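# Insert the held peg into the plate's hole

## Task

The left gripper starts out holding a peg a little above a plate, near the plate's hole. Lower the peg into that hole until it sits on the hole's floor. If the peg is forced or wedged in with too much force, the task counts as failed.

## Robot and tools

Robot: two arms, left_arm and right_arm, each with a two-finger gripper. In this task only the left gripper carries the peg, and the right arm can stay where it is. Base poses in the scene frame: left_arm at (-0.048, +0.252, +0.010) m, right_arm at (+0.046, -0.256, +0.042) m, each turned slightly about z.

Frames: the scene frame has its origin at table-top height, midway between the nominal bases. +z is up, +x points out over the table, and left_arm is on the +y side. Image left and right do not match these arm names. Reported end_effector_position (m) and end_effector_quat_wxyz are in the scene frame. Offsets in commands are different: they run along each arm's own Hand target axes. Those are the gripper's axes, with the fingers pointing along +z and opening and closing along y. A gripper pointing straight down therefore has its +z offset going downward in the world. The reported position is the point between the finger pads, about 1 cm behind the tips.

Row layout: every command row has 14 numbers in [-1, 1]. The first seven are for left_arm: dx, dy, dz, rx, ry, rz, opening. The next seven are the same for right_arm. The six pose numbers are offsets from that arm's Hand target as it stood when the action or move began. They are not absolute poses. A value of 1.0 equals 0.6 m or 180 degrees, so 0.01 is 6 mm. rx, ry, rz together form one rotation vector. The opening is absolute: +1 is fully open (0.093 m) and -1 is closed. Sending 0 for all six pose numbers asks the arm to go back to its Hand target. A 0 in the opening slot is also a real command (half open), so resend the present grip value to keep holding the peg.

execute_actions(actions, cameras): actions is a list of actions. Each action is a table of up to 15 rows, one row per 1/30 s step. A short table repeats its last row until 15 steps are done. Every row is measured from the start pose of its action, and each new action starts from the current Hand target, so repeating an offset moves the arm further. An empty list returns state plus images. cameras takes names from cam_low, cam_left_wrist, cam_right_wrist, or ["all"].

move(target, speed, blend, opening_speed, grip_force, blocking, cameras): target is either one 14-number row or a list of up to 15 rows. All rows are offsets from the same starting Hand targets. speed is the top path speed in m/s, from 0.002 to 2.9, default 0.25; turning is capped at twice that number in rad/s. blend, in m, rounds off corners between listed targets; 0 means stop at each one. opening_speed sets how fast the grip command changes, in units per second, 0.2 or more. grip_force is the pad force limit in N, 10 to 50. The whole move is capped at 10 s. The result ends with a move: line giving done, off_target, moving, held or fault, plus limits such as paced or held. done means the arm is at rest within 10 mm and 2 degrees of its target. Neither done nor off_target tells you whether anything is in contact. The path does not avoid obstacles.

wait(seconds 0-10) lets time pass while every command is held. stop brakes a running move. zoom_image(camera, region [x0,y0,x1,y1] pixels, at most 504 square) enlarges part of the latest image; each image is 672x504. finished_scene(scene) ends the scene and cannot be undone. The goal must still hold after the robot lets go.

Result lines: Hand target is the last commanded pose after clipping. The gripper often stops short of it; a new command, even all zeros, asks for it again. grip_measured is the gripper motor position on the -1..+1 scale. The pads meet at about -0.94, and each mm of object width adds about 0.0208 to the reading. To keep the peg, keep sending the closing number you already used. Joint positions end with the finger gap in m. Joint torques are in N m; positive means toward larger joint angles. Joint velocities reading "within noise" means the arm is still. A MOTOR HOT line appears at 75 °C. At 90 °C the arm folds up and stops working.

Suggested order: take a look with cam_low and cam_left_wrist and zoom to find the hole relative to the peg. Check that the peg hangs vertically. Line it up above the hole in x/y with small offsets, checking the reported position after every step, because small moves can drift or tilt. Then lower it slowly, around 0.01-0.03 m/s, with the target only slightly below the hole bottom. Stop once z stops going down. Then pull the target back up to the gripper's actual height so it stops pressing, open the fingers well past the peg width, and raise the gripper clear.

Avoid: fast descents and targets far below the point of contact, which push hard and jam the peg. Avoid dropping the peg or letting go while it is still moving, knocking the plate, pushing anything off the table, and contact between the arms or with the camera cables. Don't hold a press for long (it heats motors), and don't route a path close past an arm's own base.

Each tool is called after ">>>" as a command line: name --argument value for each argument, lists and objects as JSON in quotes; but a table of rows of numbers goes row by row, as --pt "numbers of a row", without its own name.

## Session

>>> execute_actions --actions '[]' --cameras '["cam_left_wrist","cam_low"]'

>>> zoom_image --camera "cam_left_wrist" --region '[200, 200, 500, 504]'

Scene clock: 0.00 s.
left_arm: end_effector_position=(+0.2599, +0.0946, +0.1420) grip_measured=-0.311 end_effector_quat_wxyz=(+0.056, +0.845, +0.532, +0.024) | right_arm: end_effector_position=(+0.4209, -0.2659, +0.4446) grip_measured=+1.000 end_effector_quat_wxyz=(+0.707, +0.009, +0.707, -0.009)
Joint positions: left_arm=[-0.499 1.738 1.496 -1.207 0.018 1.554 0.03] | right_arm=[0 1.047 1.047 0 0 0 0.093]
Joint velocities: left_arm=[-0.007 -0.022 -0.027 -0.007 -0.022 0.037 0.009] | right_arm=[within noise]
Joint torques (N m): no reading
Motor temperatures (°C): left_arm=[28 31 32 28 30 30 30] | right_arm=[28 30 29 32 29 27 29]
Heat: left arm: 32 °C; right arm: 32 °C.
Hand target: left_arm +0.2594, +0.0945, +0.1500; +0.063, +0.845, +0.531, +0.027 | right_arm +0.4185, -0.2658, +0.4558; +0.718, +0.009, +0.696, -0.009
Tool commands: left_gripper/opening=-0.938615 right_gripper/opening=+1.0
Images, in order (width x height): cam_low 672x504, cam_left_wrist 672x504.

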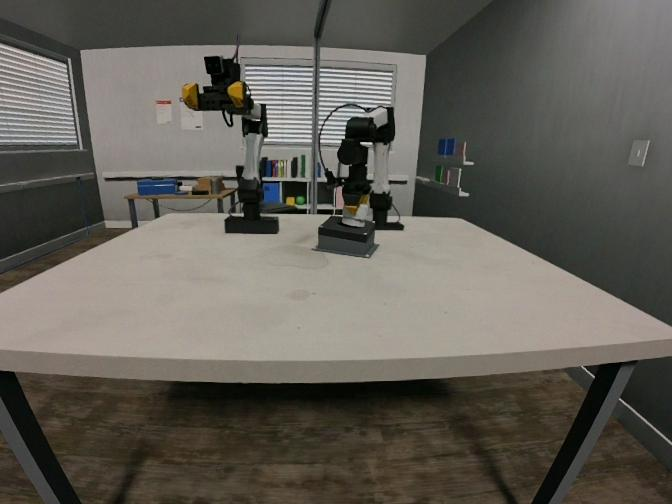

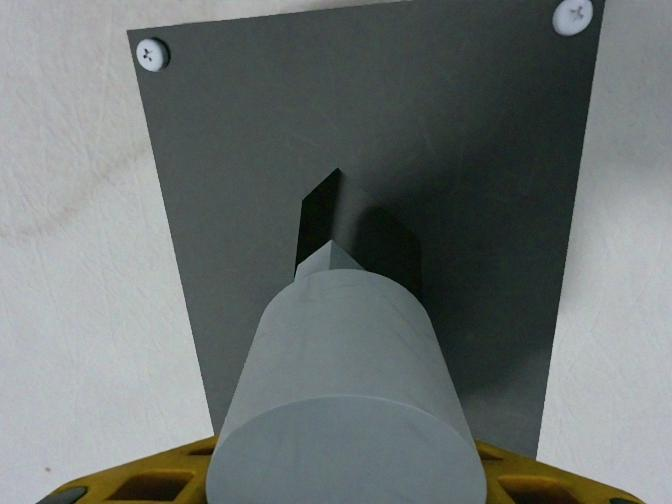

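Scaled by 1.658 from the camera's 672x504 image, which has a finer 960x720 frame.

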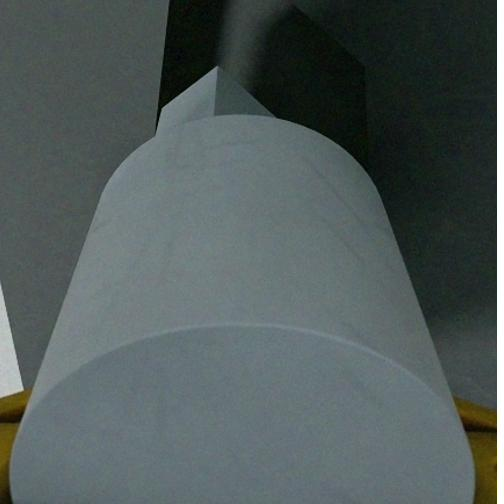

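>>> zoom_image --camera "cam_left_wrist" --region '[270, 150, 450, 310]'

>>> zoom_image --camera "cam_low" --region '[300, 170, 400, 270]'

Scaled by 2.800 from the camera's 672x504 image, which has a finer 960x720 frame.

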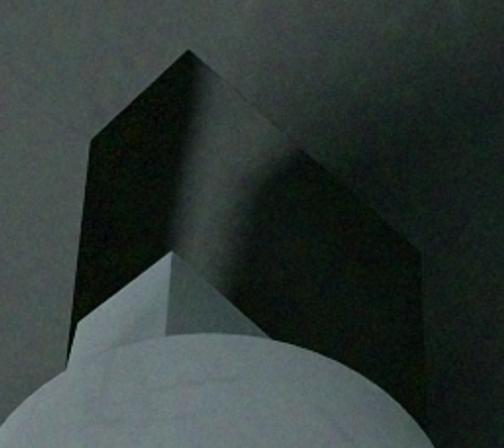

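Scaled by 5.040 from the camera's 672x504 image, which has a finer 960x720 frame.

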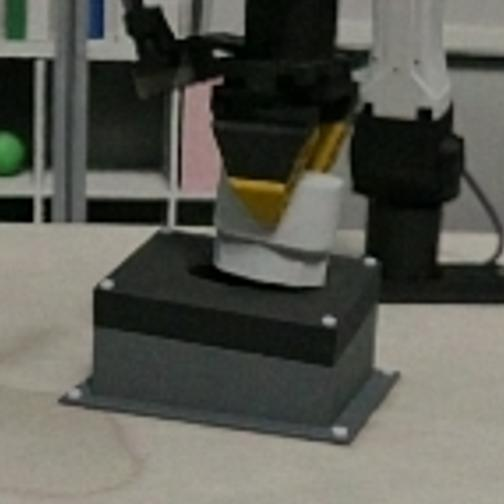

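>>> move --pt "0 0.0024 -0.0198 0 0 0 -0.938615 0 0 0 0 0 0 1" --pt "-0.049 0.0125 -0.0173 0.0353 0.0181 -0.012 -0.938615 0 0 0 0 0 0 1" --blend '[0.008,0]' --speed 0.1 --cameras '["cam_left_wrist","cam_low"]'

>>> zoom_image --camera "cam_left_wrist" --region '[230, 140, 470, 340]'

>>> zoom_image --camera "cam_low" --region '[300, 170, 400, 270]'

Scene clock: 59.40 s.
left_arm: end_effector_position=(+0.2528, +0.0648, +0.1582) grip_measured=-0.235 end_effector_quat_wxyz=(+0.010, +0.836, +0.548, +0.019) | right_arm: end_effector_position=(+0.4209, -0.2659, +0.4446) grip_measured=+1.000 end_effector_quat_wxyz=(+0.707, +0.009, +0.707, -0.009)
Joint positions: left_arm=[-0.605 1.858 1.714 -1.393 -0.027 1.414 0.034] | right_arm=[0 1.047 1.047 0 0 0 0.093]
Joint torques (N m): left_arm=[-0.05 -7.19 8.09 -0.1 0.01 0] | right_arm=[0.02 -2.28 7.84 2.31 -0.05 0.05]
Motor temperatures (°C): left_arm=[28 38 35 28 30 30 32] | right_arm=[28 31 39 42 29 27 29]
Heat: left arm: 38 °C; right arm: 42 °C.
Hand target: left_arm +0.2521, +0.0657, +0.1618; +0.001, +0.836, +0.549, +0.020 | right_arm +0.4185, -0.2658, +0.4558; +0.718, +0.009, +0.696, -0.009
Off the commanded pose: left_arm 0.004 m, 1 deg | right_arm 0.011 m, 2 deg.
move: off_target (right_arm); blend cut to 0.006 m at target 1
camera_calibration:
cam_left_wrist: T_world_to_cam=[[-0.916005, 0.398076, -0.0496987, 0.215534], [0.363014, 0.875233, 0.319669, -0.148067], [0.170751, 0.274777, -0.946225, 0.176099], [0, 0, 0, 1]] pos_world=[0.221112, -0.00459429, 0.224673]
Images, in order (width x height): cam_low 672x504, cam_left_wrist 672x504.

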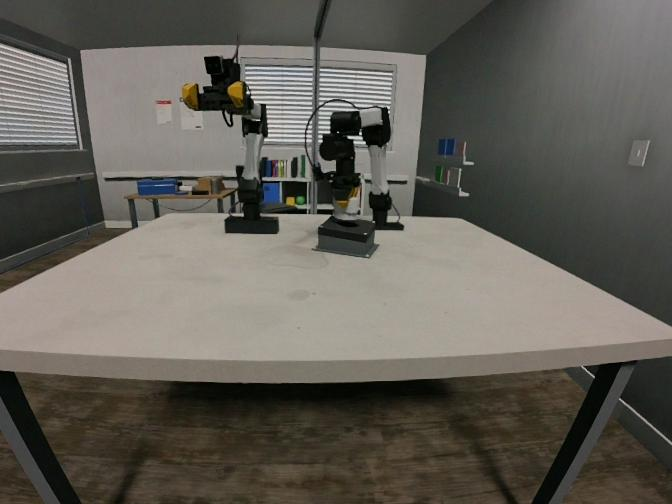

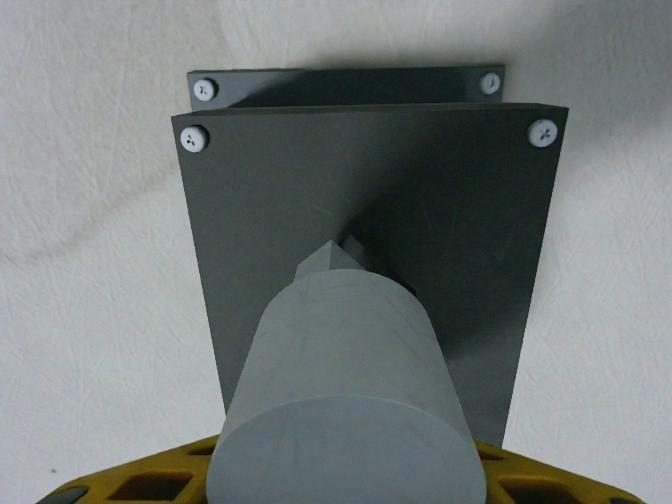

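Scaled by 2.100 from the camera's 672x504 image, which has a finer 960x720 frame.

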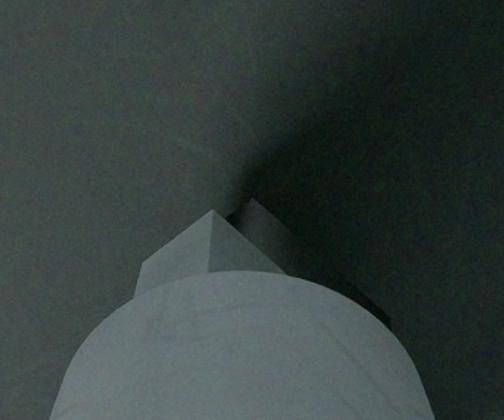

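Scaled by 5.040 from the camera's 672x504 image, which has a finer 960x720 frame.

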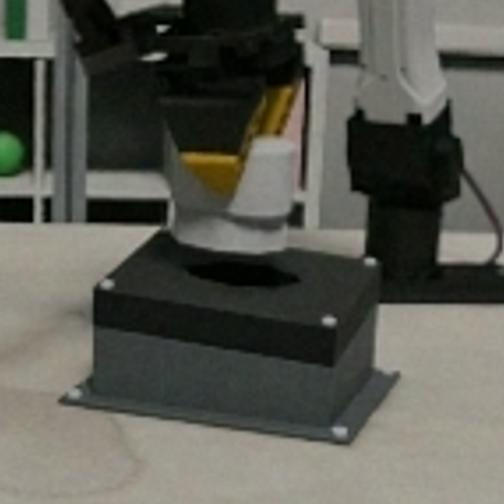

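>>> move --target '[0.0108,-0.0073,0.0235,0.0104,-0.008,-0.0067,-0.938615,0,0,0,0,0,0,1]' --speed 0.06 --cameras '["cam_left_wrist","cam_low"]'

>>> zoom_image --camera "cam_left_wrist" --region '[270, 190, 470, 340]'

>>> zoom_image --camera "cam_low" --region '[300, 170, 400, 270]'

Scene clock: 102.83 s.
left_arm: end_effector_position=(+0.2530, +0.0725, +0.1523) grip_measured=-0.235 end_effector_quat_wxyz=(+0.002, +0.830, +0.558, +0.009) | right_arm: end_effector_position=(+0.4209, -0.2659, +0.4446) grip_measured=+1.000 end_effector_quat_wxyz=(+0.707, +0.009, +0.707, -0.009)
Joint positions: left_arm=[-0.58 1.862 1.696 -1.393 -0.015 1.413 0.034] | right_arm=[0 1.047 1.047 0 0 0 0.093]
Joint torques (N m): left_arm=[0.51 -7.25 5.59 0.11 0.24 0.11] | right_arm=[0.01 -2.28 7.84 2.31 -0.05 0.05]
Heat: left arm: 37 °C; right arm: 45 °C.
Hand target: left_arm +0.2511, +0.0737, +0.1479; -0.005, +0.830, +0.558, +0.000 | right_arm +0.4185, -0.2658, +0.4558; +0.718, +0.009, +0.696, -0.009
Off the commanded pose: left_arm 0.005 m, 1 deg | right_arm 0.011 m, 2 deg.
move: off_target (right_arm)
camera_calibration:
cam_left_wrist: T_world_to_cam=[[-0.926586, 0.375192, -0.025855, 0.213041], [0.349111, 0.883666, 0.311859, -0.148916], [0.139854, 0.279938, -0.949777, 0.176263], [0, 0, 0, 1]] pos_world=[0.224738, 0.00231814, 0.219359]
Images, in order (width x height): cam_low 672x504, cam_left_wrist 672x504.

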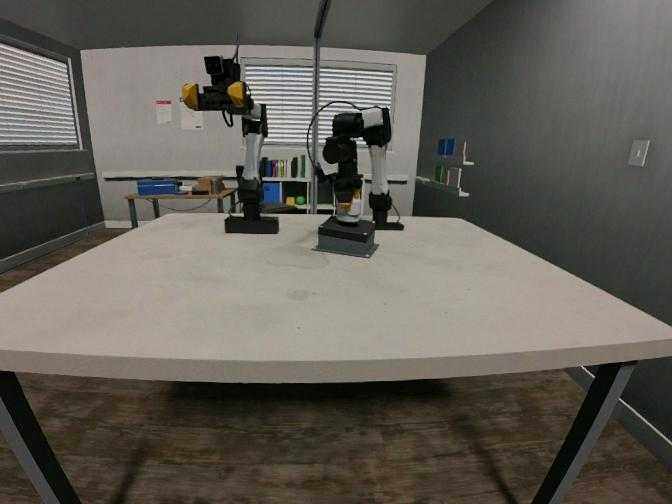

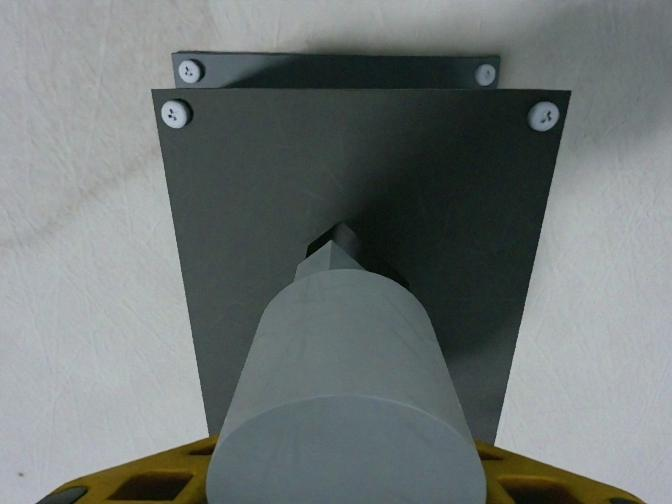

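Scaled by 2.520 from the camera's 672x504 image, which has a finer 960x720 frame.

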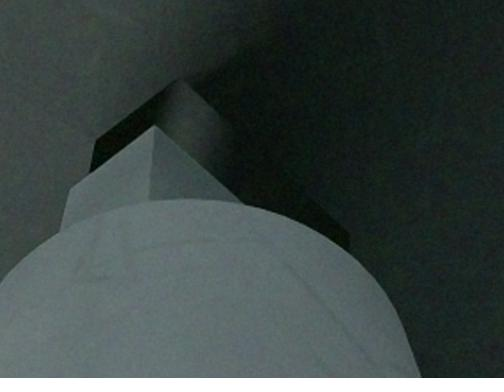

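Scaled by 5.040 from the camera's 672x504 image, which has a finer 960x720 frame.

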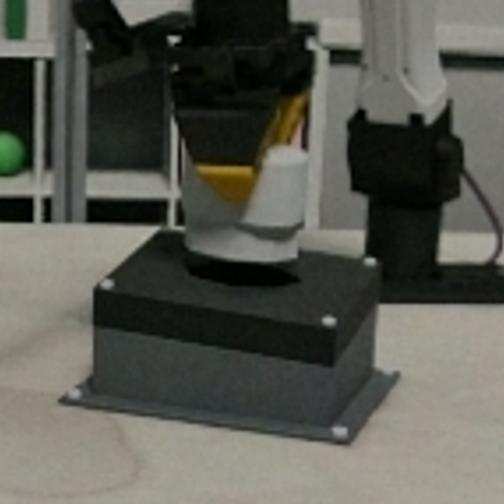

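>>> move --target '[-0.0031,-0.0052,0.0125,0,0,0,-0.938615,0,0,0,0,0,0,1]' --speed 0.06 --cameras '["cam_left_wrist","cam_low"]'

>>> zoom_image --camera "cam_left_wrist" --region '[270, 190, 470, 340]'

>>> zoom_image --camera "cam_low" --region '[300, 170, 400, 270]'

Scene clock: 125.00 s.
left_arm: end_effector_position=(+0.2499, +0.0743, +0.1406) grip_measured=-0.235 end_effector_quat_wxyz=(-0.005, +0.830, +0.558, +0.005) | right_arm: end_effector_position=(+0.4209, -0.2659, +0.4446) grip_measured=+1.000 end_effector_quat_wxyz=(+0.707, +0.009, +0.707, -0.009)
Joint positions: left_arm=[-0.58 1.862 1.65 -1.364 -0.014 1.413 0.034] | right_arm=[0 1.047 1.047 0 0 0 0.093]
Joint torques (N m): left_arm=[0.05 -8.28 5.55 0.14 0.22 0.02] | right_arm=[0.02 -2.26 7.84 2.31 -0.05 0.05]
Motor temperatures (°C): left_arm=[28 37 37 27 30 30 32] | right_arm=[28 31 41 47 29 27 29]
Heat: left arm: 37 °C; right arm: 47 °C.
Hand target: left_arm +0.2475, +0.0732, +0.1404; -0.005, +0.830, +0.558, +0.000 | right_arm +0.4185, -0.2658, +0.4558; +0.718, +0.009, +0.696, -0.009
Off the commanded pose: left_arm 0.003 m, 1 deg | right_arm 0.011 m, 2 deg.
move: off_target (right_arm)
camera_calibration:
cam_left_wrist: T_world_to_cam=[[-0.926843, 0.375348, -0.0087728, 0.206859], [0.353847, 0.881086, 0.313816, -0.14701], [0.125519, 0.287753, -0.949443, 0.168096], [0, 0, 0, 1]] pos_world=[0.222645, 0.00351441, 0.207546]
Images, in order (width x height): cam_low 672x504, cam_left_wrist 672x504.

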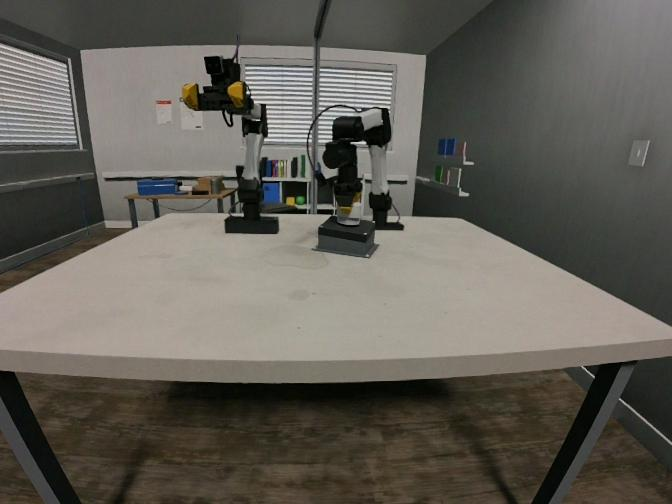

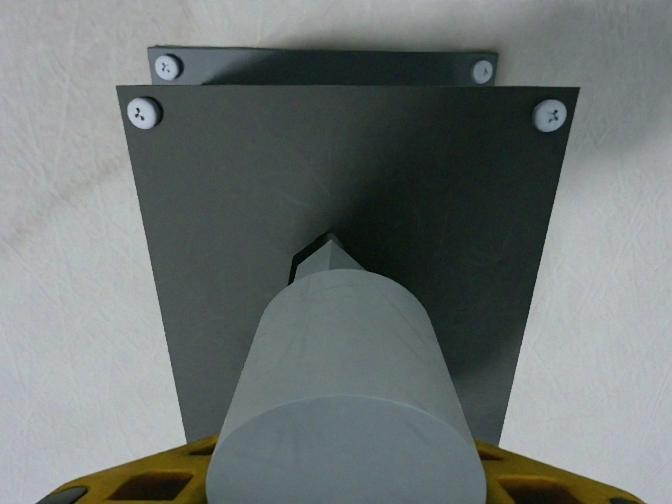

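Scaled by 2.520 from the camera's 672x504 image, which has a finer 960x720 frame.

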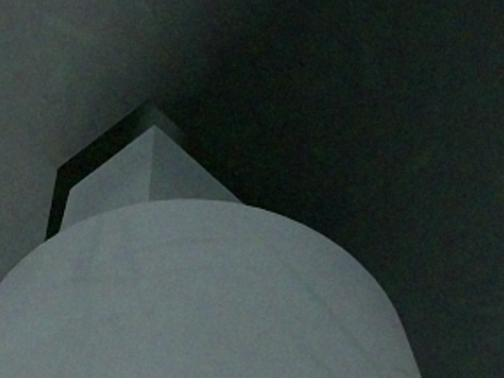

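Scaled by 5.040 from the camera's 672x504 image, which has a finer 960x720 frame.

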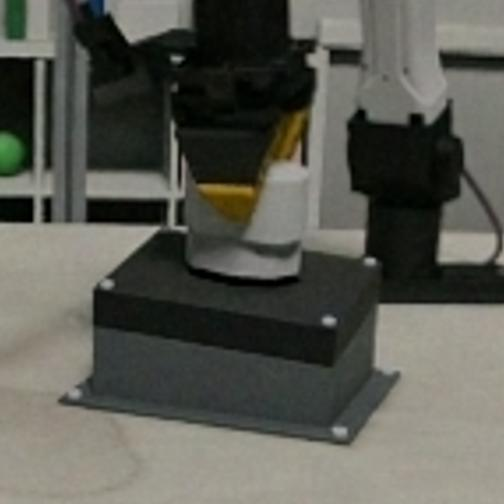

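>>> move --pt "-0.0028 0.0011 0.0 0 0 0 -0.938615 0 0 0 0 0 0 1" --pt "-0.0028 0.0011 0.0117 0 0 0 -0.938615 0 0 0 0 0 0 1" --blend '[0.001,0]' --speed 0.03 --cameras '["cam_left_wrist"]'

>>> zoom_image --camera "cam_left_wrist" --region '[270, 190, 470, 340]'

Scene clock: 142.30 s.
left_arm: end_effector_position=(+0.2507, +0.0738, +0.1347) grip_measured=-0.235 end_effector_quat_wxyz=(-0.004, +0.830, +0.558, +0.006) | right_arm: end_effector_position=(+0.4209, -0.2659, +0.4446) grip_measured=+1.000 end_effector_quat_wxyz=(+0.707, +0.009, +0.707, -0.009)
Joint positions: left_arm=[-0.58 1.862 1.626 -1.337 -0.014 1.413 0.034] | right_arm=[0 1.047 1.047 0 0 0 0.093]
Joint torques (N m): left_arm=[-0.34 -8.01 5.57 0.12 0.21 0] | right_arm=[0.02 -2.26 7.84 2.31 -0.05 0.05]
Heat: left arm: 38 °C; right arm: 48 °C.
Hand target: left_arm +0.2475, +0.0714, +0.1334; -0.005, +0.830, +0.558, +0.000 | right_arm +0.4185, -0.2658, +0.4558; +0.718, +0.009, +0.696, -0.009
Off the commanded pose: left_arm 0.004 m, 1 deg | right_arm 0.011 m, 2 deg.
move: off_target (right_arm); blend cut to 0.0009 m at target 1
camera_calibration:
cam_left_wrist: T_world_to_cam=[[-0.926961, 0.37496, -0.0121826, 0.208227], [0.352564, 0.881774, 0.313326, -0.144637], [0.128227, 0.286146, -0.949567, 0.161962], [0, 0, 0, 1]] pos_world=[0.223244, 0.00311541, 0.201649]
Images, in order (width x height): cam_left_wrist 672x504.

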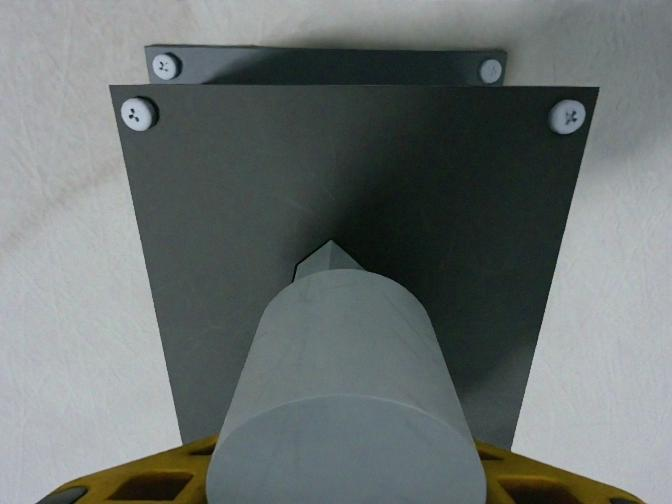

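Scaled by 2.520 from the camera's 672x504 image, which has a finer 960x720 frame.

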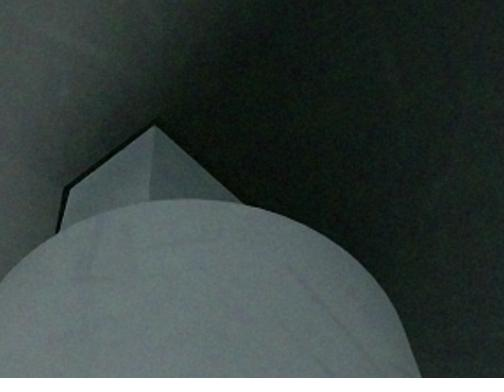

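>>> move --target '[0.0003,0.0008,0.0083,0,0,0,-0.938615,0,0,0,0,0,0,1]' --speed 0.02 --cameras '["cam_left_wrist"]'

>>> zoom_image --camera "cam_left_wrist" --region '[270, 190, 470, 340]'

Scene clock: 149.07 s.
left_arm: end_effector_position=(+0.2509, +0.0737, +0.1303) grip_measured=-0.235 end_effector_quat_wxyz=(-0.003, +0.830, +0.558, +0.006) | right_arm: end_effector_position=(+0.4209, -0.2659, +0.4446) grip_measured=+1.000 end_effector_quat_wxyz=(+0.707, +0.009, +0.707, -0.009)
Joint positions: left_arm=[-0.58 1.862 1.609 -1.319 -0.014 1.413 0.034] | right_arm=[0 1.047 1.047 0 0 0 0.093]
Joint torques (N m): left_arm=[-0.24 -7.88 5.53 0.13 0.2 0.01] | right_arm=[0.01 -2.25 7.84 2.3 -0.05 0.05]
Heat: left arm: 38 °C; right arm: 48 °C.
Hand target: left_arm +0.2480, +0.0715, +0.1284; -0.005, +0.830, +0.558, +0.000 | right_arm +0.4185, -0.2658, +0.4558; +0.718, +0.009, +0.696, -0.009
Off the commanded pose: left_arm 0.004 m, 1 deg | right_arm 0.011 m, 2 deg.
move: off_target (right_arm)
camera_calibration:
cam_left_wrist: T_world_to_cam=[[-0.926947, 0.374956, -0.0133002, 0.208614], [0.352268, 0.881966, 0.313118, -0.143166], [0.129136, 0.285559, -0.949621, 0.157692], [0, 0, 0, 1]] pos_world=[0.223444, 0.00301568, 0.19735]
Images, in order (width x height): cam_left_wrist 672x504.

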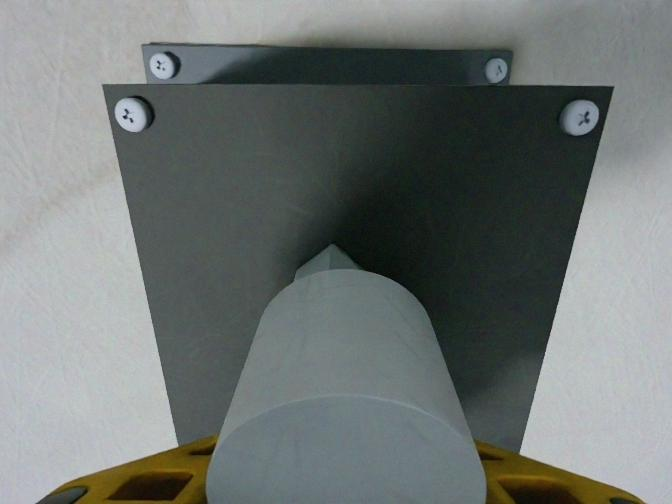

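Scaled by 2.520 from the camera's 672x504 image, which has a finer 960x720 frame.

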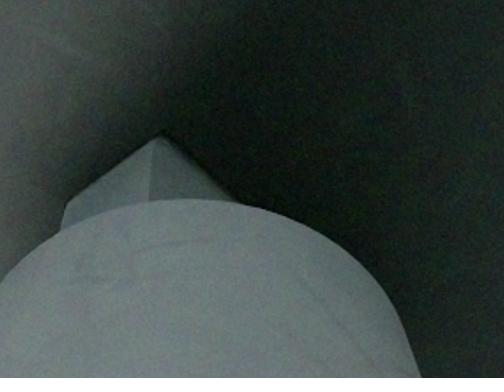

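>>> move --target '[0,0.0002,0.0133,0,0,0,-0.938615,0,0,0,0,0,0,1]' --speed 0.025 --cameras '["cam_left_wrist"]'

>>> zoom_image --camera "cam_left_wrist" --region '[270, 190, 470, 340]'

Scene clock: 158.40 s.
left_arm: end_effector_position=(+0.2505, +0.0739, +0.1227) grip_measured=-0.235 end_effector_quat_wxyz=(-0.004, +0.830, +0.558, +0.006) | right_arm: end_effector_position=(+0.4209, -0.2659, +0.4446) grip_measured=+1.000 end_effector_quat_wxyz=(+0.707, +0.009, +0.707, -0.009)
Joint positions: left_arm=[-0.58 1.862 1.579 -1.29 -0.014 1.413 0.034] | right_arm=[0 1.047 1.047 0 0 0 0.093]
Joint torques (N m): left_arm=[-0.27 -7.8 5.56 0.15 0.2 0.01] | right_arm=[0.02 -2.28 7.84 2.31 -0.05 0.05]
Heat: left arm: 38 °C; right arm: 49 °C.
Hand target: left_arm +0.2481, +0.0715, +0.1205; -0.005, +0.830, +0.558, +0.000 | right_arm +0.4185, -0.2658, +0.4558; +0.718, +0.009, +0.696, -0.009
Off the commanded pose: left_arm 0.004 m, 1 deg | right_arm 0.011 m, 2 deg.
move: off_target (right_arm)
camera_calibration:
cam_left_wrist: T_world_to_cam=[[-0.926953, 0.374982, -0.0120966, 0.207841], [0.352657, 0.88186, 0.312979, -0.140881], [0.128029, 0.285851, -0.949683, 0.150726], [0, 0, 0, 1]] pos_world=[0.223044, 0.00321553, 0.189749]
Images, in order (width x height): cam_left_wrist 672x504.

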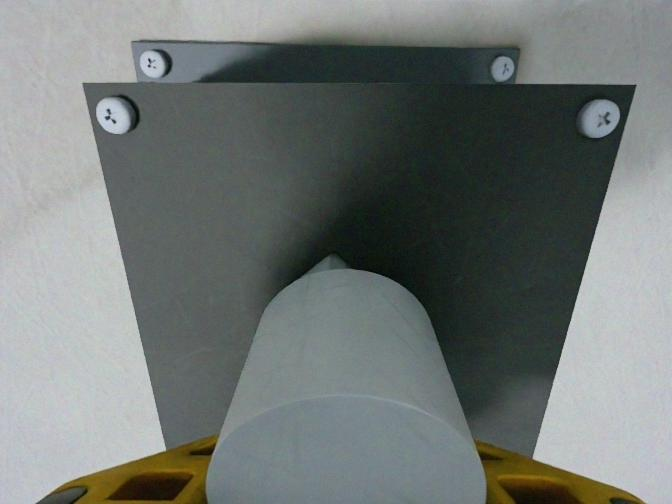

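Scaled by 2.520 from the camera's 672x504 image, which has a finer 960x720 frame.

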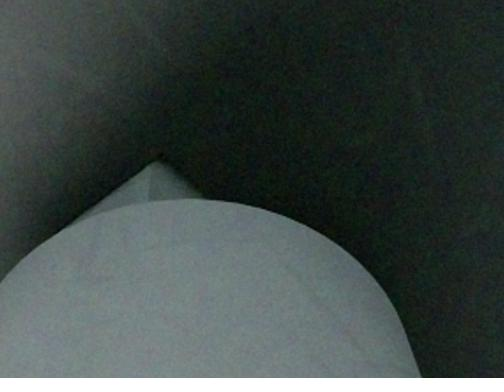

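>>> move --target '[0,0.0002,0.0125,0,0,0,-0.938615,0,0,0,0,0,0,1]' --speed 0.025

>>> move --target '[0,0.0002,0.0067,0,0,0,-0.938615,0,0,0,0,0,0,1]' --speed 0.025 --cameras '["cam_left_wrist","cam_low"]'

>>> zoom_image --camera "cam_low" --region '[300, 170, 400, 270]'

Scene clock: 163.13 s.
left_arm: end_effector_position=(+0.2499, +0.0741, +0.1158) grip_measured=-0.235 end_effector_quat_wxyz=(-0.004, +0.830, +0.558, +0.005) | right_arm: end_effector_position=(+0.4209, -0.2659, +0.4446) grip_measured=+1.000 end_effector_quat_wxyz=(+0.707, +0.009, +0.707, -0.009)
Joint positions: left_arm=[-0.58 1.862 1.552 -1.264 -0.013 1.413 0.034] | right_arm=[0 1.047 1.047 0 0 0 0.093]
Joint torques (N m): left_arm=[-0.2 -7.6 5.55 0.18 0.18 0] | right_arm=[-0.01 -2.26 7.84 2.3 -0.05 0.05]
Heat: left arm: 39 °C; right arm: 49 °C.
Hand target: left_arm +0.2481, +0.0716, +0.1130; -0.005, +0.830, +0.558, +0.001 | right_arm +0.4185, -0.2658, +0.4558; +0.718, +0.009, +0.696, -0.009
Off the commanded pose: left_arm 0.004 m, 1 deg | right_arm 0.011 m, 2 deg.
move: off_target (right_arm)

Scene clock: 163.83 s.
left_arm: end_effector_position=(+0.2499, +0.0740, +0.1153) grip_measured=-0.235 end_effector_quat_wxyz=(-0.004, +0.830, +0.558, +0.005) | right_arm: end_effector_position=(+0.4209, -0.2659, +0.4446) grip_measured=+1.000 end_effector_quat_wxyz=(+0.707, +0.009, +0.707, -0.009)
Joint positions: left_arm=[-0.58 1.862 1.55 -1.261 -0.013 1.413 0.034] | right_arm=[0 1.047 1.047 0 0 0 0.093]
Joint torques (N m): left_arm=[-0.21 -7.5 4.68 0.3 0.18 0.02] | right_arm=[0.02 -2.25 7.84 2.31 -0.05 0.05]
Heat: left arm: 39 °C; right arm: 49 °C.
Hand target: left_arm +0.2482, +0.0715, +0.1090; -0.005, +0.830, +0.558, +0.000 | right_arm +0.4185, -0.2658, +0.4558; +0.718, +0.009, +0.696, -0.009
Off the commanded pose: left_arm 0.007 m, 1 deg | right_arm 0.011 m, 2 deg.
move: off_target (right_arm)
camera_calibration:
cam_left_wrist: T_world_to_cam=[[-0.926969, 0.374973, -0.0111621, 0.207046], [0.353048, 0.882054, 0.311991, -0.138473], [0.126834, 0.285265, -0.95002, 0.144034], [0, 0, 0, 1]] pos_world=[0.222545, 0.00341581, 0.182349]
Images, in order (width x height): cam_low 672x504, cam_left_wrist 672x504.

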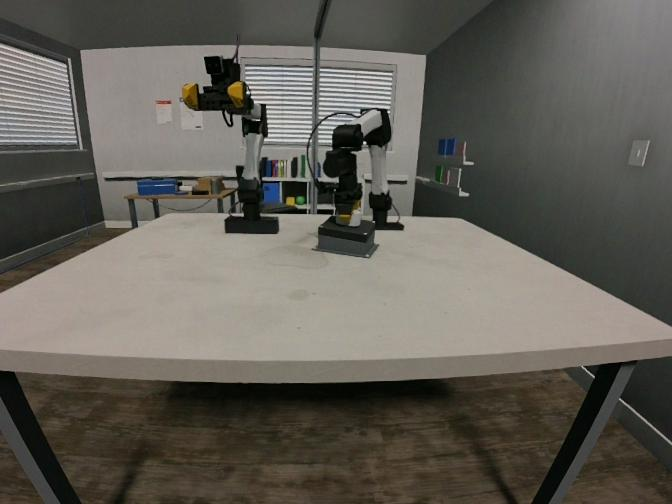

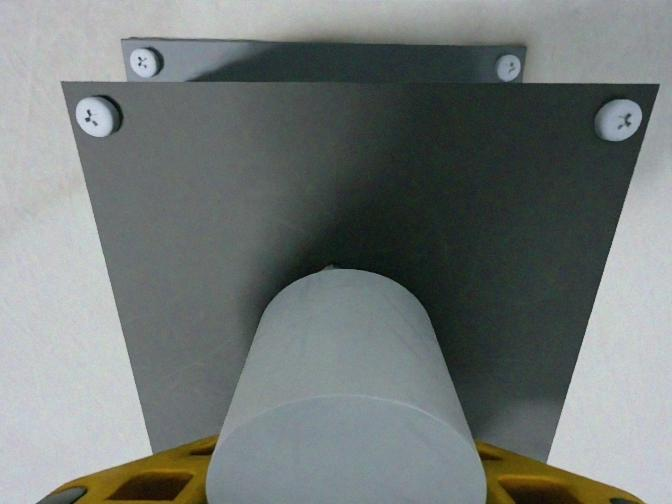

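Scaled by 5.040 from the camera's 672x504 image, which has a finer 960x720 frame.

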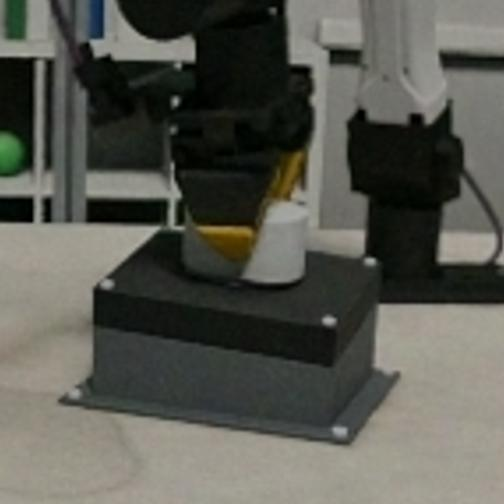

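>>> zoom_image --camera "cam_low" --region '[325, 205, 370, 240]'

>>> zoom_image --camera "cam_left_wrist" --region '[250, 240, 450, 330]'

Scaled by 11.200 from the camera's 672x504 image, which has a finer 960x720 frame.

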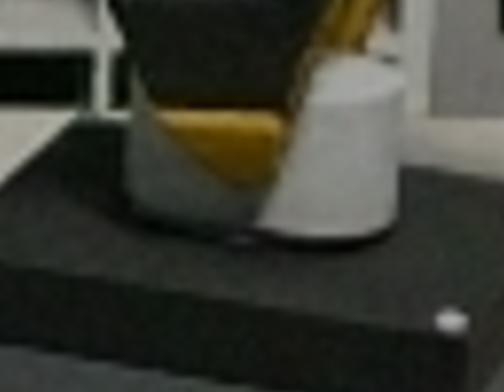

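Scaled by 2.520 from the camera's 672x504 image, which has a finer 960x720 frame.

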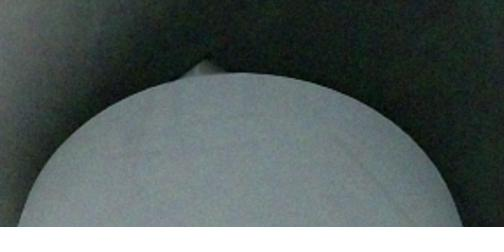

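>>> move --target '[0,0,0.005,0,0,0,-0.938615,0,0,0,0,0,0,1]' --speed 0.02

Scene clock: 178.10 s.
left_arm: end_effector_position=(+0.2498, +0.0740, +0.1150) grip_measured=-0.235 end_effector_quat_wxyz=(-0.004, +0.830, +0.558, +0.005) | right_arm: end_effector_position=(+0.4209, -0.2659, +0.4446) grip_measured=+1.000 end_effector_quat_wxyz=(+0.707, +0.009, +0.707, -0.009)
Joint positions: left_arm=[-0.58 1.862 1.548 -1.26 -0.013 1.413 0.034] | right_arm=[0 1.047 1.047 0 0 0 0.093]
Joint torques (N m): left_arm=[-0.23 -7.32 3.92 0.39 0.2 0.02] | right_arm=[0.01 -2.26 7.84 2.3 -0.05 0.05]
Heat: left arm: 39 °C; right arm: 50 °C.
Hand target: left_arm +0.2482, +0.0715, +0.1059; -0.005, +0.830, +0.558, +0.000 | right_arm +0.4185, -0.2658, +0.4558; +0.718, +0.009, +0.696, -0.009
Off the commanded pose: left_arm 0.009 m, 1 deg | right_arm 0.011 m, 2 deg.
move: off_target (right_arm)

>>> move --pt "0 0 -0.0115 0 0 0 -0.938615 0 0 0 0 0 0 1" --pt "0 0 -0.0115 0 0 0 0.35 0 0 0 0 0 0 1" --speed 0.05 --opening_speed 1.0 --cameras '["cam_left_wrist"]'

Scene clock: 184.63 s.
left_arm: end_effector_position=(+0.2502, +0.0738, +0.1150) grip_measured=+0.348 end_effector_quat_wxyz=(-0.003, +0.830, +0.558, +0.005) | right_arm: end_effector_position=(+0.4209, -0.2659, +0.4446) grip_measured=+1.000 end_effector_quat_wxyz=(+0.707, +0.009, +0.707, -0.009)
Joint positions: left_arm=[-0.58 1.862 1.548 -1.258 -0.013 1.412 0.062] | right_arm=[0 1.047 1.047 0 0 0 0.093]
Joint torques (N m): left_arm=[-0.24 -7.57 5.83 0.13 0.2 0.02] | right_arm=[0.02 -2.28 7.84 2.31 -0.05 0.05]
Heat: left arm: 39 °C; right arm: 50 °C.
Hand target: left_arm +0.2482, +0.0715, +0.1128; -0.005, +0.830, +0.558, +0.000 | right_arm +0.4185, -0.2658, +0.4558; +0.718, +0.009, +0.696, -0.009
Off the commanded pose: left_arm 0.004 m, 1 deg | right_arm 0.011 m, 2 deg.
move: off_target (right_arm)
camera_calibration:
cam_left_wrist: T_world_to_cam=[[-0.927105, 0.374585, -0.0127481, 0.207586], [0.352257, 0.882452, 0.311759, -0.138145], [0.12803, 0.284543, -0.950076, 0.143499], [0, 0, 0, 1]] pos_world=[0.222744, 0.0033164, 0.18205]
Images, in order (width x height): cam_left_wrist 672x504.

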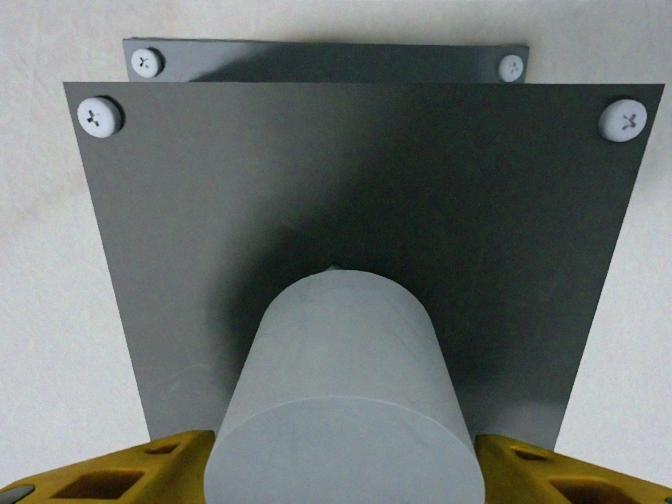

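Retreat straight up.

>>> move --target '[0,0,-0.15,0,0,0,0.6,0,0,0,0,0,0,1]' --speed 0.12 --cameras '["cam_left_wrist","cam_low"]'

>>> zoom_image --camera "cam_low" --region '[325, 205, 370, 240]'

Scene clock: 188.67 s.
left_arm: end_effector_position=(+0.2578, +0.0692, +0.1987) grip_measured=+0.598 end_effector_quat_wxyz=(+0.025, +0.829, +0.558, +0.019) | right_arm: end_effector_position=(+0.4209, -0.2659, +0.4446) grip_measured=+1.000 end_effector_quat_wxyz=(+0.707, +0.009, +0.707, -0.009)
Joint positions: left_arm=[-0.58 1.868 1.889 -1.53 -0.013 1.412 0.074] | right_arm=[0 1.047 1.047 0 0 0 0.093]
Joint torques (N m): left_arm=[-0.29 -7.92 7.28 -0.19 0.19 0] | right_arm=[0.02 -2.26 7.84 2.3 -0.05 0.05]
Heat: left arm: 39 °C; right arm: 50 °C.
Hand target: left_arm +0.2487, +0.0707, +0.2027; -0.006, +0.830, +0.558, +0.000 | right_arm +0.4185, -0.2658, +0.4558; +0.718, +0.009, +0.696, -0.009
Off the commanded pose: left_arm 0.010 m, 4 deg | right_arm 0.011 m, 2 deg.
joint sent to its limit (left arm) — joint 4 (wrist pitch), lower limit. The joint targets still meet the commanded pose.
move: off_target (left_arm, right_arm)
camera_calibration:
cam_left_wrist: T_world_to_cam=[[-0.924725, 0.37315, -0.0751181, 0.229446], [0.335677, 0.892507, 0.30125, -0.157133], [0.179455, 0.253358, -0.950582, 0.212318], [0, 0, 0, 1]] pos_world=[0.226819, 0.000831933, 0.266397]
Images, in order (width x height): cam_low 672x504, cam_left_wrist 672x504.

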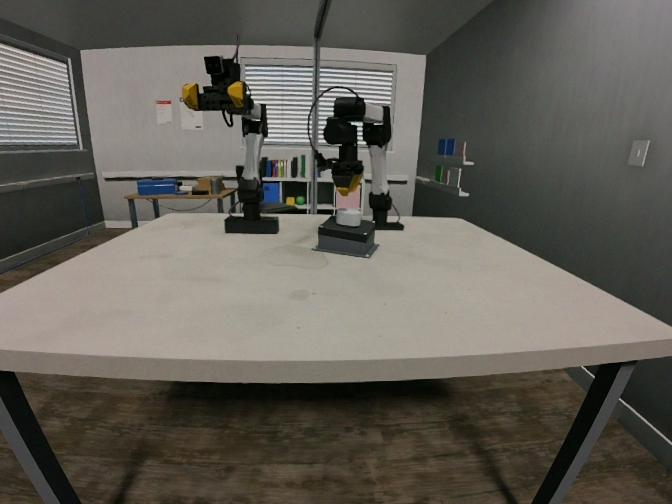

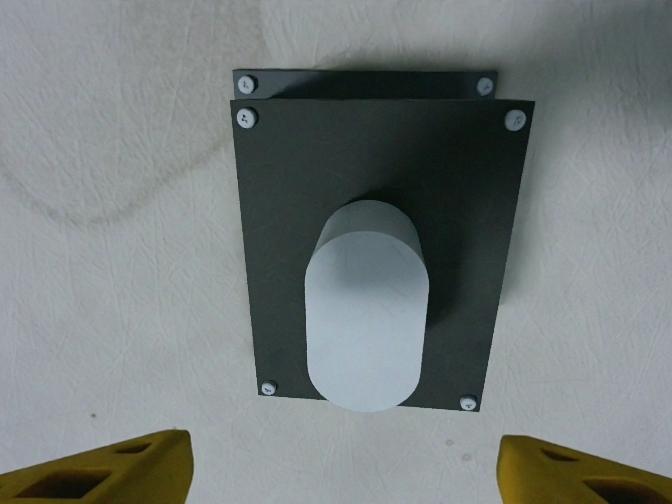

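Scaled by 11.200 from the camera's 672x504 image, which has a finer 960x720 frame.

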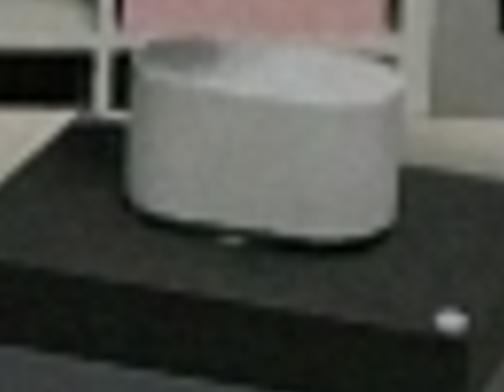

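Seated and level.

>>> finished_scene --scene 2

The scene is finished: the task was done.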